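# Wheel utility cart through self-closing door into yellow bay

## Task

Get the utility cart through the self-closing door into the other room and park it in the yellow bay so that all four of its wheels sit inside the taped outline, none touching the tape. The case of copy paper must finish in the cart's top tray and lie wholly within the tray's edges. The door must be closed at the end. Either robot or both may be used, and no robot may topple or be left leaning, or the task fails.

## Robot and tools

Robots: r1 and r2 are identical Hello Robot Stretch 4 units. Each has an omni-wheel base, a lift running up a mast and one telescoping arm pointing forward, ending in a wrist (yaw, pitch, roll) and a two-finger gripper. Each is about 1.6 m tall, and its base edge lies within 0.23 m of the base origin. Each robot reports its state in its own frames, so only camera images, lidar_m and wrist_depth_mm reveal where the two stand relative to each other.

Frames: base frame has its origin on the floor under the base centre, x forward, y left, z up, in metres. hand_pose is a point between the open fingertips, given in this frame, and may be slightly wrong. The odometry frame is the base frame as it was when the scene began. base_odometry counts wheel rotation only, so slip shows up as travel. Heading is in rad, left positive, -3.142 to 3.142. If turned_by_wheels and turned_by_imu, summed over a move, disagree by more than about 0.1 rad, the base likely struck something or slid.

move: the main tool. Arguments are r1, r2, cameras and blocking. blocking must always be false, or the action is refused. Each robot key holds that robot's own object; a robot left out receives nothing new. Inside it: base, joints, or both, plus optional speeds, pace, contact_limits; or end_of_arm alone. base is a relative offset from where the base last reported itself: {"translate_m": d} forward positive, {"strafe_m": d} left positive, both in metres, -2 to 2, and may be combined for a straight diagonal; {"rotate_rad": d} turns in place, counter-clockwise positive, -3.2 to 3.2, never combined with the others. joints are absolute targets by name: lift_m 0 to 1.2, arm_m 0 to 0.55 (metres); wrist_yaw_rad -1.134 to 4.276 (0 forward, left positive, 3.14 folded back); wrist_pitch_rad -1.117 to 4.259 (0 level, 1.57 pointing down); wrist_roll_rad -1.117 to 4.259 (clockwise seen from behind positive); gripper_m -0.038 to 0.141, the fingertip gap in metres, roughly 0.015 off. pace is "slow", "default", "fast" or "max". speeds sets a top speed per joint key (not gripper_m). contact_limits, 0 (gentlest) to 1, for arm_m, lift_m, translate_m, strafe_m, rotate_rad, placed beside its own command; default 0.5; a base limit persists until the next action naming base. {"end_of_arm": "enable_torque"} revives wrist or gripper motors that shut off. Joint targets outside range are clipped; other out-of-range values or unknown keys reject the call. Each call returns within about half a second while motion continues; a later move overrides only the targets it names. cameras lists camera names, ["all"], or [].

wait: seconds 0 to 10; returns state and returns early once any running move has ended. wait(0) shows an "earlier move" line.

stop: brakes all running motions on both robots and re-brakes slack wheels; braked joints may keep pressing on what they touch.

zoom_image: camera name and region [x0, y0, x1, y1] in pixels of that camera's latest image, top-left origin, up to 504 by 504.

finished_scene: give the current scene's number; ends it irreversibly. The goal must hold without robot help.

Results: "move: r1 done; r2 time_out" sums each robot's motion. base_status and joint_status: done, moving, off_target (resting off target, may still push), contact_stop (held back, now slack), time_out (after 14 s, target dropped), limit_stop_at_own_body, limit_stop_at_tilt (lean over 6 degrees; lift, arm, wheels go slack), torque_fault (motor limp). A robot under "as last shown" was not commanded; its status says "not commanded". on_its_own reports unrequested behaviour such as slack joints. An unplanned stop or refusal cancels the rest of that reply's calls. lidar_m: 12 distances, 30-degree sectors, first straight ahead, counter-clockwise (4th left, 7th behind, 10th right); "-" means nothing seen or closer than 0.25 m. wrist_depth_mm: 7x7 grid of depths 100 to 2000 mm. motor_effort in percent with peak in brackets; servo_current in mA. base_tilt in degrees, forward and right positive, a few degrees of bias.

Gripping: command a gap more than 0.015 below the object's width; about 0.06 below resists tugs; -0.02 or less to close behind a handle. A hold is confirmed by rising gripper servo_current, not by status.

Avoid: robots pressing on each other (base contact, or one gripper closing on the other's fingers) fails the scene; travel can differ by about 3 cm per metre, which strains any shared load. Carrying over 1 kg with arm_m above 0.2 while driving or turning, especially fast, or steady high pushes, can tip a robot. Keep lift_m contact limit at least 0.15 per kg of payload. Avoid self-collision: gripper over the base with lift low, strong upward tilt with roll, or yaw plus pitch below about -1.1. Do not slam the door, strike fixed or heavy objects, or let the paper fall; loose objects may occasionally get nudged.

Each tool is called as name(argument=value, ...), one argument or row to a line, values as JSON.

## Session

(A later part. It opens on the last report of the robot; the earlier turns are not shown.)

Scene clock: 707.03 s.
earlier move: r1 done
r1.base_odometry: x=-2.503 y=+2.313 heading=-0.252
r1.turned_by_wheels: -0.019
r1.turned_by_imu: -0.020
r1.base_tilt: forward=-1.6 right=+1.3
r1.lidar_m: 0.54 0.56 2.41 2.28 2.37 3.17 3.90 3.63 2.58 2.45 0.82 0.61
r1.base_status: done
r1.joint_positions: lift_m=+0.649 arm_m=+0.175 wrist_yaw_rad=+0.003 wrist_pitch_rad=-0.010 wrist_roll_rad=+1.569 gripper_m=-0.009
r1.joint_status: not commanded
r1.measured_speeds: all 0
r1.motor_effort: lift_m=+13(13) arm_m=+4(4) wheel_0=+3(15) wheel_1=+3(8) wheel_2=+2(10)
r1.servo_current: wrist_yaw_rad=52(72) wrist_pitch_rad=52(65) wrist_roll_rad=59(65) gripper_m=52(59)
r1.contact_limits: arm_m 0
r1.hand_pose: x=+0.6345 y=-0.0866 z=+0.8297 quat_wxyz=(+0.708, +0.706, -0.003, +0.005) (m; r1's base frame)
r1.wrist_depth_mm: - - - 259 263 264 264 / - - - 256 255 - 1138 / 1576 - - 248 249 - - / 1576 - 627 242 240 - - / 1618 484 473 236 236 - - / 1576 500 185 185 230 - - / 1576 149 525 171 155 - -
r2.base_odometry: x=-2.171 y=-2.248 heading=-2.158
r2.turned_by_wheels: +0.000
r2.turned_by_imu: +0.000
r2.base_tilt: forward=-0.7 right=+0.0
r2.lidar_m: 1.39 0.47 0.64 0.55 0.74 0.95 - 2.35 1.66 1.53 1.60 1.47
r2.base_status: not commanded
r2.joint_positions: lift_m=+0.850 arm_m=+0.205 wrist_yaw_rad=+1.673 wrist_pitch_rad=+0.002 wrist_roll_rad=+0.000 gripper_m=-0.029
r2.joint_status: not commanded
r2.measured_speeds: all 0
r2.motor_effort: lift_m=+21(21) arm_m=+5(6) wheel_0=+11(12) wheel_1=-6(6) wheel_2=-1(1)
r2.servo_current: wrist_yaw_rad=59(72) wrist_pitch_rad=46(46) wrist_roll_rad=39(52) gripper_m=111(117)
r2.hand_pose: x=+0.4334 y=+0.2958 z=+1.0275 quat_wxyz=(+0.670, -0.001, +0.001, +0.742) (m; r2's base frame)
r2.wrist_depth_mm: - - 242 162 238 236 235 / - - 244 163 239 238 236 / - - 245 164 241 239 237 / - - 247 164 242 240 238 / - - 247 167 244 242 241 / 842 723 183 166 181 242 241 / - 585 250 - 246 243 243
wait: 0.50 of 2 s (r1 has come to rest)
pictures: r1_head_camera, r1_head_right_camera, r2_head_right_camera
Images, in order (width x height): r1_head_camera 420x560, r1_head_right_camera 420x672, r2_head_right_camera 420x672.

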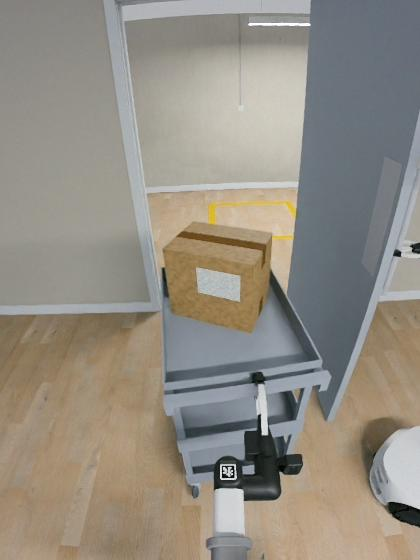

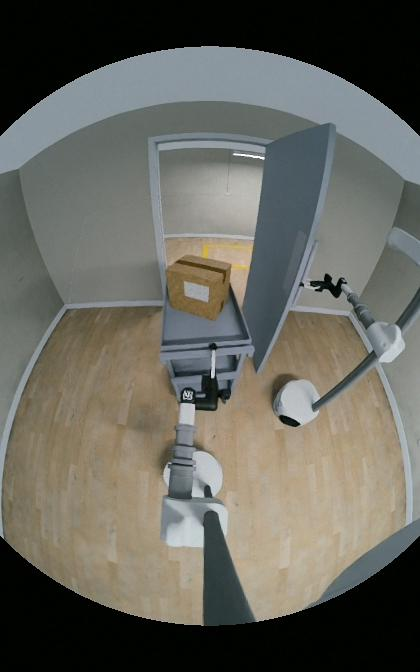

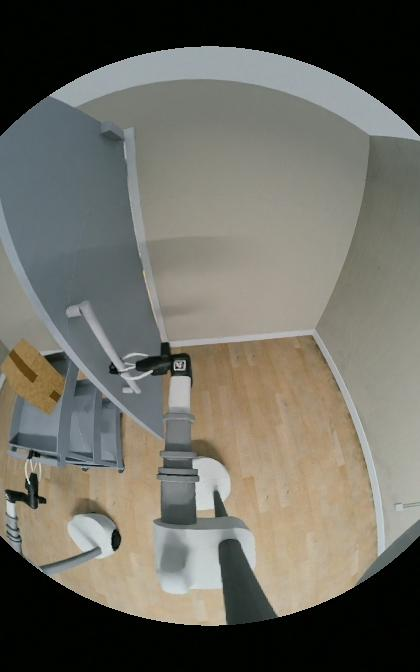

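move(
  blocking=false,
  r1={"base":{"translate_m":0.5,"strafe_m":0.03},"pace":"slow"},
)

wait(
  seconds=8,
  cameras=["r1_head_camera","r2_head_camera","r1_head_right_camera"],
)

Scene clock: 721.00 s.
move: r1 moving
r1.base_odometry: x=-2.491 y=+2.310 heading=-0.251
r1.turned_by_wheels: +0.000
r1.turned_by_imu: +0.000
r1.base_tilt: forward=-1.6 right=+1.3
r1.lidar_m: 0.53 0.53 2.39 2.29 2.37 3.15 3.94 3.61 2.58 2.43 0.81 0.61
r1.base_status: translate_m moving; strafe_m moving
r1.joint_positions: lift_m=+0.649 arm_m=+0.175 wrist_yaw_rad=+0.003 wrist_pitch_rad=-0.010 wrist_roll_rad=+1.569 gripper_m=-0.009
r1.joint_status: not commanded
r1.measured_speeds: translate_m=+0.049 strafe_m=+0.002 rotate_rad=-0.002 lift_m=+0.000 arm_m=+0.000 wrist_yaw_rad=+0.000 wrist_pitch_rad=+0.000 wrist_roll_rad=+0.000
r1.motor_effort: lift_m=+13(13) arm_m=+4(4) wheel_0=+7(7) wheel_1=+5(8) wheel_2=-5(7)
r1.servo_current: wrist_yaw_rad=72(72) wrist_pitch_rad=59(59) wrist_roll_rad=33(59) gripper_m=52(52)
r1.contact_limits: arm_m 0
r1.hand_pose: x=+0.6345 y=-0.0866 z=+0.8297 quat_wxyz=(+0.708, +0.706, -0.003, +0.005) (m; r1's base frame)
r1.wrist_depth_mm: - - - - 266 267 266 / - - - 258 257 - 1118 / 1618 - - 251 252 - - / 1661 - 647 244 244 842 - / 1618 500 469 237 238 - - / 1576 500 185 187 230 - - / 1537 150 517 169 163 - -
r2: as last shown
r2.lidar_m: 1.39 0.46 0.61 0.59 0.74 0.93 - 2.37 1.64 1.55 1.59 1.48
r2.motor_effort: lift_m=+20(21) arm_m=+6(6) wheel_0=+12(12) wheel_1=-6(6) wheel_2=-1(1)
r2.servo_current: wrist_yaw_rad=65(65) wrist_pitch_rad=39(46) wrist_roll_rad=52(52) gripper_m=111(117)
r2.wrist_depth_mm: - - 243 162 239 237 235 / - - 244 163 240 238 236 / - - 246 164 241 238 237 / - - 246 165 243 240 239 / - - 248 167 244 243 240 / 878 759 184 166 181 242 241 / - 580 252 - 245 243 243
pictures: none

Scene clock: 726.80 s.
earlier move: r1 done
r1.base_odometry: x=-2.012 y=+2.217 heading=-0.252
r1.turned_by_wheels: +0.000
r1.turned_by_imu: -0.003
r1.base_tilt: forward=-1.6 right=+1.3
r1.lidar_m: 0.49 0.49 2.02 2.27 2.33 3.13 - 3.63 2.58 0.68 0.70 0.61
r1.base_status: done
r1.joint_positions: lift_m=+0.649 arm_m=+0.175 wrist_yaw_rad=-0.001 wrist_pitch_rad=-0.010 wrist_roll_rad=+1.569 gripper_m=-0.009
r1.joint_status: not commanded
r1.measured_speeds: all 0
r1.motor_effort: lift_m=+13(13) arm_m=+4(4) wheel_0=+2(8) wheel_1=+3(8) wheel_2=-5(10)
r1.servo_current: wrist_yaw_rad=46(72) wrist_pitch_rad=52(72) wrist_roll_rad=52(65) gripper_m=46(59)
r1.contact_limits: arm_m 0
r1.hand_pose: x=+0.6341 y=-0.0877 z=+0.8297 quat_wxyz=(+0.708, +0.706, -0.004, +0.003) (m; r1's base frame)
r1.wrist_depth_mm: - - - 252 - - - / - - - - 307 309 307 / - - - - - 1863 1336 / - - - 257 268 1921 - / - - - 245 247 - - / - 535 183 185 229 - - / - 156 455 182 163 - -
r2.base_odometry: x=-2.171 y=-2.248 heading=-2.158
r2.turned_by_wheels: +0.000
r2.turned_by_imu: +0.001
r2.base_tilt: forward=-0.6 right=+0.1
r2.lidar_m: 1.38 0.46 0.77 0.69 0.74 4.25 - 2.39 1.65 1.54 1.57 1.44
r2.base_status: not commanded
r2.joint_positions: lift_m=+0.850 arm_m=+0.205 wrist_yaw_rad=+1.673 wrist_pitch_rad=+0.002 wrist_roll_rad=+0.000 gripper_m=-0.029
r2.joint_status: not commanded
r2.measured_speeds: all 0
r2.motor_effort: lift_m=+20(21) arm_m=+5(6) wheel_0=+12(12) wheel_1=-6(6) wheel_2=-1(1)
r2.servo_current: wrist_yaw_rad=52(72) wrist_pitch_rad=39(52) wrist_roll_rad=46(65) gripper_m=111(117)
r2.hand_pose: x=+0.4334 y=+0.2958 z=+1.0275 quat_wxyz=(+0.670, -0.001, +0.001, +0.742) (m; r2's base frame)
r2.wrist_depth_mm: 778 - 243 163 238 236 235 / 778 - 244 163 241 238 236 / 778 - 245 164 241 238 237 / - - 247 165 243 241 238 / 778 878 249 167 244 242 240 / - - 184 166 181 243 241 / - - 251 - 247 243 243
wait: 5.80 of 8 s (r1 has come to rest)
pictures: r1_head_camera, r1_head_right_camera, r2_head_camera
Images, in order (width x height): r1_head_camera 420x560, r1_head_right_camera 420x672, r2_head_camera 420x560.

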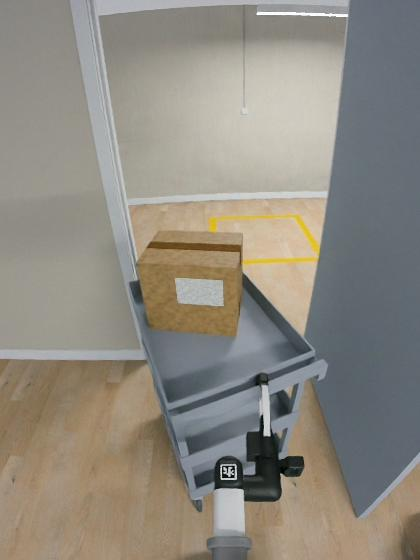

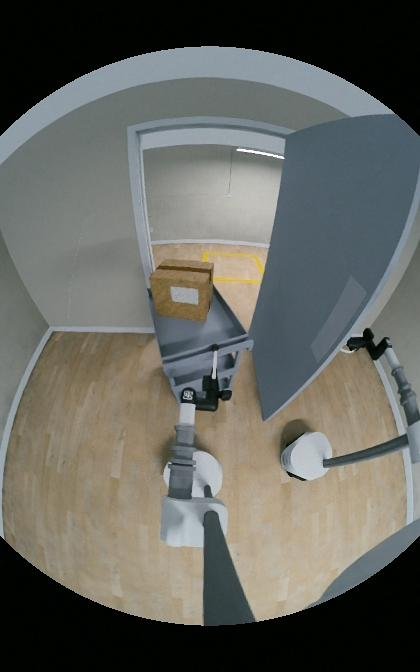

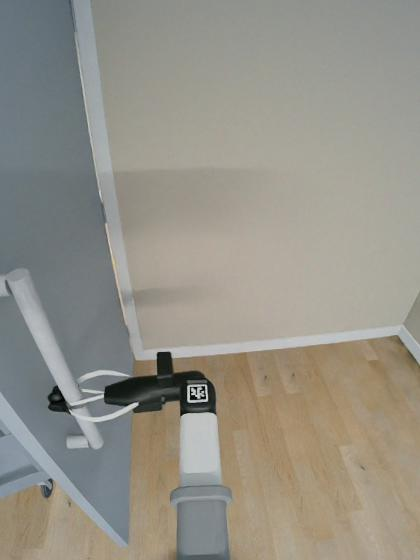

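move(
  blocking=false,
  r1={"base":{"translate_m":-0.03,"strafe_m":0.12},"pace":"slow"},
)

wait(
  seconds=4,
  cameras=["r1_head_camera","r1_wrist_camera","r1_head_left_camera"],
)

Scene clock: 734.90 s.
move: r1 moving
r1.base_odometry: x=-2.012 y=+2.230 heading=-0.252
r1.turned_by_wheels: -0.001
r1.turned_by_imu: -0.001
r1.base_tilt: forward=-1.6 right=+1.3
r1.lidar_m: 0.49 0.51 1.99 2.26 2.33 3.10 - 3.69 2.61 0.67 0.73 0.62
r1.base_status: translate_m moving; strafe_m moving
r1.joint_positions: lift_m=+0.649 arm_m=+0.175 wrist_yaw_rad=-0.001 wrist_pitch_rad=-0.010 wrist_roll_rad=+1.569 gripper_m=-0.009
r1.joint_status: not commanded
r1.measured_speeds: translate_m=-0.012 strafe_m=+0.049 rotate_rad=+0.002 lift_m=+0.000 arm_m=+0.000 wrist_yaw_rad=-0.004 wrist_pitch_rad=+0.000 wrist_roll_rad=+0.000
r1.motor_effort: lift_m=+13(13) arm_m=+4(4) wheel_0=-11(13) wheel_1=+4(6) wheel_2=-1(5)
r1.servo_current: wrist_yaw_rad=33(72) wrist_pitch_rad=59(59) wrist_roll_rad=33(59) gripper_m=52(59)
r1.contact_limits: arm_m 0
r1.hand_pose: x=+0.6341 y=-0.0878 z=+0.8297 quat_wxyz=(+0.708, +0.706, -0.004, +0.003) (m; r1's base frame)
r1.wrist_depth_mm: - - - 250 - - - / - - - - 306 306 306 / - - - - 287 1863 1255 / - - - 257 265 1921 - / - - - 244 246 - - / - 488 183 185 181 - - / - 156 459 181 164 - -
r2: as last shown
r2.turned_by_imu: +0.000
r2.base_tilt: forward=-0.7 right=+0.0
r2.lidar_m: 1.37 0.47 0.77 0.72 0.75 4.20 - 2.34 1.65 1.54 1.57 1.45
r2.motor_effort: lift_m=+21(21) arm_m=+6(6) wheel_0=+12(12) wheel_1=-6(6) wheel_2=-1(1)
r2.servo_current: wrist_yaw_rad=52(59) wrist_pitch_rad=39(46) wrist_roll_rad=52(52) gripper_m=111(117)
r2.wrist_depth_mm: - - 242 162 238 236 236 / - - 244 163 241 237 236 / - - 245 165 241 239 237 / 931 - 247 165 242 240 239 / 798 917 249 167 245 242 240 / 820 - 185 166 181 243 241 / - - 252 - 245 244 242
pictures: none

Scene clock: 736.87 s.
earlier move: r1 done
r1.base_odometry: x=-2.011 y=+2.341 heading=-0.251
r1.turned_by_wheels: +0.001
r1.turned_by_imu: +0.001
r1.base_tilt: forward=-1.6 right=+1.3
r1.lidar_m: 0.53 0.56 2.02 2.13 2.23 2.98 - 3.79 2.69 0.81 0.82 0.60
r1.base_status: done
r1.joint_positions: lift_m=+0.649 arm_m=+0.175 wrist_yaw_rad=-0.002 wrist_pitch_rad=-0.010 wrist_roll_rad=+1.569 gripper_m=-0.009
r1.joint_status: not commanded
r1.measured_speeds: all 0
r1.motor_effort: lift_m=+13(13) arm_m=-3(4) wheel_0=-5(15) wheel_1=+2(6) wheel_2=+4(5)
r1.servo_current: wrist_yaw_rad=72(72) wrist_pitch_rad=59(72) wrist_roll_rad=52(72) gripper_m=59(59)
r1.contact_limits: arm_m 0
r1.hand_pose: x=+0.6341 y=-0.0880 z=+0.8297 quat_wxyz=(+0.708, +0.706, -0.004, +0.003) (m; r1's base frame)
r1.wrist_depth_mm: - - - - 276 276 274 / - - - 262 281 1756 1255 / - - - 255 259 1983 - / - - - 246 245 831 - / - 559 484 238 240 - - / - 488 183 185 230 - - / - 156 508 171 163 - -
r2.base_odometry: x=-2.171 y=-2.248 heading=-2.158
r2.turned_by_wheels: +0.000
r2.turned_by_imu: +0.000
r2.base_tilt: forward=-0.6 right=+0.0
r2.lidar_m: 1.38 0.45 0.86 0.81 0.88 4.25 - 2.37 1.67 1.54 1.57 1.47
r2.base_status: not commanded
r2.joint_positions: lift_m=+0.850 arm_m=+0.205 wrist_yaw_rad=+1.673 wrist_pitch_rad=+0.002 wrist_roll_rad=+0.000 gripper_m=-0.029
r2.joint_status: not commanded
r2.measured_speeds: all 0
r2.motor_effort: lift_m=+21(21) arm_m=+5(6) wheel_0=+12(12) wheel_1=-6(6) wheel_2=-1(1)
r2.servo_current: wrist_yaw_rad=65(65) wrist_pitch_rad=39(46) wrist_roll_rad=46(52) gripper_m=104(117)
r2.hand_pose: x=+0.4334 y=+0.2958 z=+1.0275 quat_wxyz=(+0.670, -0.001, +0.001, +0.742) (m; r2's base frame)
r2.wrist_depth_mm: - - 242 162 238 237 236 / - - 244 163 240 237 235 / - - 246 164 241 239 237 / - - 248 165 242 241 239 / - - 249 167 244 242 239 / - - 185 166 181 243 240 / - - 250 - 246 244 243
wait: 1.97 of 4 s (r1 has come to rest)
pictures: r1_head_camera, r1_head_left_camera, r1_wrist_camera
Images, in order (width x height): r1_head_camera 420x560, r1_head_left_camera 420x672, r1_wrist_camera 616x392.

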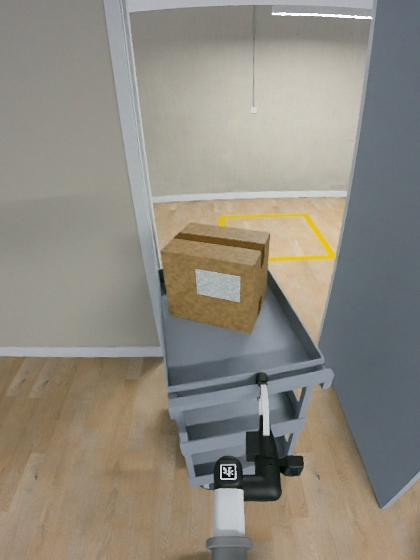

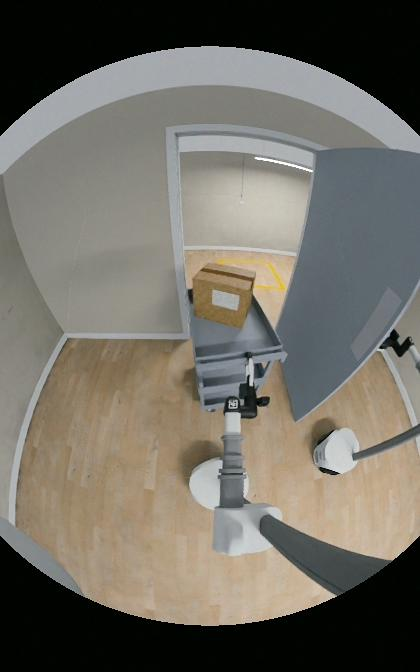

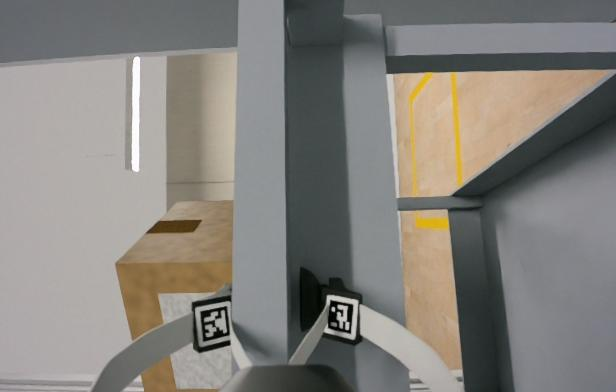

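move(
  blocking=false,
  r1={"base":{"translate_m":0.02,"strafe_m":0.1},"pace":"slow"},
)

wait(
  seconds=4,
)

move(
  blocking=false,
  r1={"base":{"translate_m":0.2,"strafe_m":0.02},"pace":"slow"},
)

wait(
  seconds=4,
  cameras=["r1_head_camera","r1_head_left_camera"],
)

Scene clock: 743.47 s.
move: r1 moving
r1.base_odometry: x=-2.005 y=+2.353 heading=-0.252
r1.turned_by_wheels: -0.001
r1.turned_by_imu: -0.001
r1.base_tilt: forward=-1.6 right=+1.3
r1.lidar_m: 0.52 0.53 2.03 2.14 2.20 2.95 - 3.84 2.71 0.83 0.85 0.64
r1.base_status: translate_m moving; strafe_m moving
r1.joint_positions: lift_m=+0.649 arm_m=+0.175 wrist_yaw_rad=-0.002 wrist_pitch_rad=-0.010 wrist_roll_rad=+1.569 gripper_m=-0.009
r1.joint_status: not commanded
r1.measured_speeds: translate_m=+0.010 strafe_m=+0.050 rotate_rad=+0.002 lift_m=+0.000 arm_m=+0.000 wrist_yaw_rad=+0.000 wrist_pitch_rad=+0.000 wrist_roll_rad=+0.000
r1.motor_effort: lift_m=+13(13) arm_m=-3(4) wheel_0=-7(12) wheel_1=+3(5) wheel_2=-5(5)
r1.servo_current: wrist_yaw_rad=78(78) wrist_pitch_rad=59(72) wrist_roll_rad=52(52) gripper_m=52(59)
r1.contact_limits: arm_m 0
r1.hand_pose: x=+0.6341 y=-0.0880 z=+0.8297 quat_wxyz=(+0.708, +0.706, -0.004, +0.003) (m; r1's base frame)
r1.wrist_depth_mm: - - - - 274 276 273 / - - - 262 267 1756 1255 / - - - 255 258 1808 - / - - - 246 247 - - / - 554 484 238 238 - - / - 488 183 185 230 - - / - 156 504 171 154 - -
r2: as last shown
r2.base_tilt: forward=-0.7 right=+0.0
r2.lidar_m: 1.38 0.46 0.86 0.82 0.88 4.23 - 2.40 1.65 1.55 1.62 1.47
r2.motor_effort: lift_m=+20(21) arm_m=+6(6) wheel_0=+12(12) wheel_1=-6(6) wheel_2=-1(1)
r2.servo_current: wrist_yaw_rad=59(59) wrist_pitch_rad=39(46) wrist_roll_rad=33(59) gripper_m=111(117)
r2.wrist_depth_mm: - - 243 162 238 236 234 / - - 243 163 240 238 236 / - - 246 164 242 239 238 / - - 247 165 242 241 239 / - - 249 167 244 242 240 / - - 185 167 181 243 240 / - 931 251 - 246 243 243
pictures: none

Scene clock: 745.23 s.
earlier move: r1 done
r1.base_odometry: x=-1.967 y=+2.432 heading=-0.252
r1.turned_by_wheels: +0.000
r1.turned_by_imu: +0.000
r1.base_tilt: forward=-1.6 right=+1.3
r1.lidar_m: 0.55 0.58 2.00 2.05 2.13 2.85 - 3.95 2.82 0.90 0.89 0.60
r1.base_status: done
r1.joint_positions: lift_m=+0.649 arm_m=+0.175 wrist_yaw_rad=-0.003 wrist_pitch_rad=-0.010 wrist_roll_rad=+1.569 gripper_m=-0.009
r1.joint_status: not commanded
r1.measured_speeds: all 0
r1.motor_effort: lift_m=+13(13) arm_m=+4(4) wheel_0=-4(12) wheel_1=+2(7) wheel_2=-6(8)
r1.servo_current: wrist_yaw_rad=59(78) wrist_pitch_rad=52(72) wrist_roll_rad=52(72) gripper_m=59(59)
r1.contact_limits: arm_m 0
r1.hand_pose: x=+0.6340 y=-0.0882 z=+0.8297 quat_wxyz=(+0.708, +0.706, -0.005, +0.003) (m; r1's base frame)
r1.wrist_depth_mm: - - - 248 254 264 265 / - - - 245 245 1863 1255 / - - - 242 241 - - / - - 530 238 237 - - / - 480 469 234 234 - - / - - 185 186 229 - - / - 150 549 150 164 - -
r2.base_odometry: x=-2.171 y=-2.248 heading=-2.158
r2.turned_by_wheels: +0.000
r2.turned_by_imu: +0.000
r2.base_tilt: forward=-0.6 right=+0.0
r2.lidar_m: 1.38 0.47 0.92 0.92 0.98 4.22 - 2.42 1.64 1.53 1.61 1.49
r2.base_status: not commanded
r2.joint_positions: lift_m=+0.850 arm_m=+0.205 wrist_yaw_rad=+1.673 wrist_pitch_rad=+0.002 wrist_roll_rad=+0.000 gripper_m=-0.029
r2.joint_status: not commanded
r2.measured_speeds: all 0
r2.motor_effort: lift_m=+21(21) arm_m=+6(6) wheel_0=+12(12) wheel_1=-6(6) wheel_2=-1(1)
r2.servo_current: wrist_yaw_rad=52(65) wrist_pitch_rad=39(46) wrist_roll_rad=46(59) gripper_m=104(117)
r2.hand_pose: x=+0.4334 y=+0.2958 z=+1.0275 quat_wxyz=(+0.670, -0.001, +0.001, +0.742) (m; r2's base frame)
r2.wrist_depth_mm: - - 242 163 239 236 235 / - - 244 163 240 238 236 / - - 246 165 241 238 236 / - - 247 164 243 240 239 / - - 248 167 244 241 239 / - - 185 166 181 243 241 / - 1025 251 - 246 243 243
wait: 1.77 of 4 s (r1 has come to rest)
pictures: none

Scene clock: 745.73 s.
move: r1 moving
r1.base_odometry: x=-1.954 y=+2.431 heading=-0.252
r1.turned_by_wheels: +0.000
r1.turned_by_imu: +0.000
r1.base_tilt: forward=-1.6 right=+1.3
r1.lidar_m: 0.53 0.56 2.00 2.06 2.12 2.82 - 3.95 2.81 0.89 0.88 0.62
r1.base_status: translate_m moving; strafe_m moving
r1.joint_positions: lift_m=+0.649 arm_m=+0.175 wrist_yaw_rad=-0.003 wrist_pitch_rad=-0.010 wrist_roll_rad=+1.569 gripper_m=-0.009
r1.joint_status: not commanded
r1.measured_speeds: translate_m=+0.049 strafe_m=+0.004 rotate_rad=-0.001 lift_m=+0.000 arm_m=+0.000 wrist_yaw_rad=+0.000 wrist_pitch_rad=+0.000 wrist_roll_rad=+0.000
r1.motor_effort: lift_m=+13(13) arm_m=+4(4) wheel_0=+6(6) wheel_1=+3(6) wheel_2=-10(10)
r1.servo_current: wrist_yaw_rad=52(65) wrist_pitch_rad=59(65) wrist_roll_rad=59(59) gripper_m=46(59)
r1.contact_limits: arm_m 0
r1.hand_pose: x=+0.6340 y=-0.0882 z=+0.8297 quat_wxyz=(+0.708, +0.706, -0.005, +0.003) (m; r1's base frame)
r1.wrist_depth_mm: - - - 248 254 254 262 / - - - 246 246 1808 1229 / - - - 240 241 - - / - - 530 237 236 - - / - 477 469 235 234 - - / - - 183 187 229 - - / - 151 539 171 178 - -
r2: as last shown
r2.base_tilt: forward=-0.7 right=+0.0
r2.lidar_m: 1.38 0.48 0.96 0.92 1.00 4.26 - 2.37 1.66 1.54 1.58 1.51
r2.motor_effort: lift_m=+21(21) arm_m=+6(6) wheel_0=+11(12) wheel_1=-6(6) wheel_2=-1(1)
r2.servo_current: wrist_yaw_rad=52(59) wrist_pitch_rad=39(46) wrist_roll_rad=46(52) gripper_m=111(117)
r2.wrist_depth_mm: - - 243 162 238 236 235 / - - 244 163 239 237 236 / - - 245 164 241 238 236 / - - 246 164 243 240 238 / - 1138 248 167 244 242 240 / - - 185 166 181 243 241 / - 1025 251 - 246 244 243
pictures: none

Scene clock: 748.53 s.
earlier move: r1 done
r1.base_odometry: x=-1.768 y=+2.402 heading=-0.251
r1.turned_by_wheels: +0.001
r1.turned_by_imu: +0.002
r1.base_tilt: forward=-1.6 right=+1.3
r1.lidar_m: 0.56 0.57 1.71 2.03 2.11 2.81 - 3.96 2.85 0.92 0.83 0.63
r1.base_status: done
r1.joint_positions: lift_m=+0.649 arm_m=+0.175 wrist_yaw_rad=+0.001 wrist_pitch_rad=-0.010 wrist_roll_rad=+1.569 gripper_m=-0.009
r1.joint_status: not commanded
r1.measured_speeds: all 0
r1.motor_effort: lift_m=+13(13) arm_m=+4(4) wheel_0=+7(10) wheel_1=+5(7) wheel_2=+0(10)
r1.servo_current: wrist_yaw_rad=46(65) wrist_pitch_rad=65(72) wrist_roll_rad=52(72) gripper_m=52(59)
r1.contact_limits: arm_m 0
r1.hand_pose: x=+0.6343 y=-0.0873 z=+0.8297 quat_wxyz=(+0.708, +0.706, -0.003, +0.004) (m; r1's base frame)
r1.wrist_depth_mm: - - - 251 256 256 257 / - - - 248 249 1756 1255 / - - - 243 244 - - / - - 554 239 238 - - / - 477 469 236 235 - - / - - 185 184 230 - - / - 150 539 172 163 - -
r2.base_odometry: x=-2.171 y=-2.248 heading=-2.158
r2.turned_by_wheels: +0.000
r2.turned_by_imu: +0.000
r2.base_tilt: forward=-0.7 right=+0.0
r2.lidar_m: 1.38 0.46 1.06 0.93 3.28 4.23 - 2.36 1.67 1.54 1.58 1.48
r2.base_status: not commanded
r2.joint_positions: lift_m=+0.850 arm_m=+0.205 wrist_yaw_rad=+1.673 wrist_pitch_rad=+0.002 wrist_roll_rad=+0.000 gripper_m=-0.029
r2.joint_status: not commanded
r2.measured_speeds: all 0
r2.motor_effort: lift_m=+21(21) arm_m=+6(6) wheel_0=+11(12) wheel_1=-6(6) wheel_2=-1(1)
r2.servo_current: wrist_yaw_rad=52(65) wrist_pitch_rad=39(52) wrist_roll_rad=39(59) gripper_m=111(117)
r2.hand_pose: x=+0.4334 y=+0.2958 z=+1.0275 quat_wxyz=(+0.670, -0.001, +0.001, +0.742) (m; r2's base frame)
r2.wrist_depth_mm: - - 243 163 238 237 236 / - - 244 163 239 238 236 / - - 244 164 241 239 238 / - - 246 164 242 238 238 / - - 248 167 244 242 241 / - - 185 166 181 242 242 / - - 250 - 246 243 242
wait: 2.80 of 4 s (r1 has come to rest)
pictures: r1_head_camera, r1_head_left_camera
Images, in order (width x height): r1_head_camera 420x560, r1_head_left_camera 420x672.

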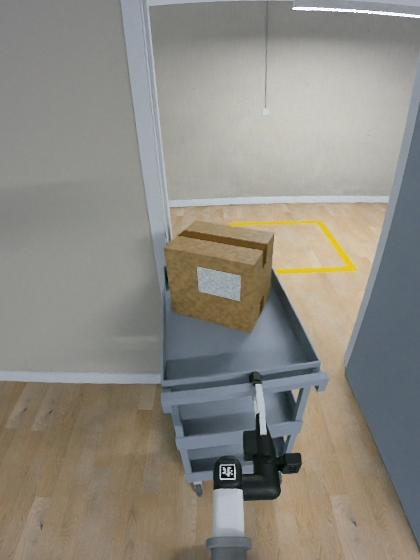

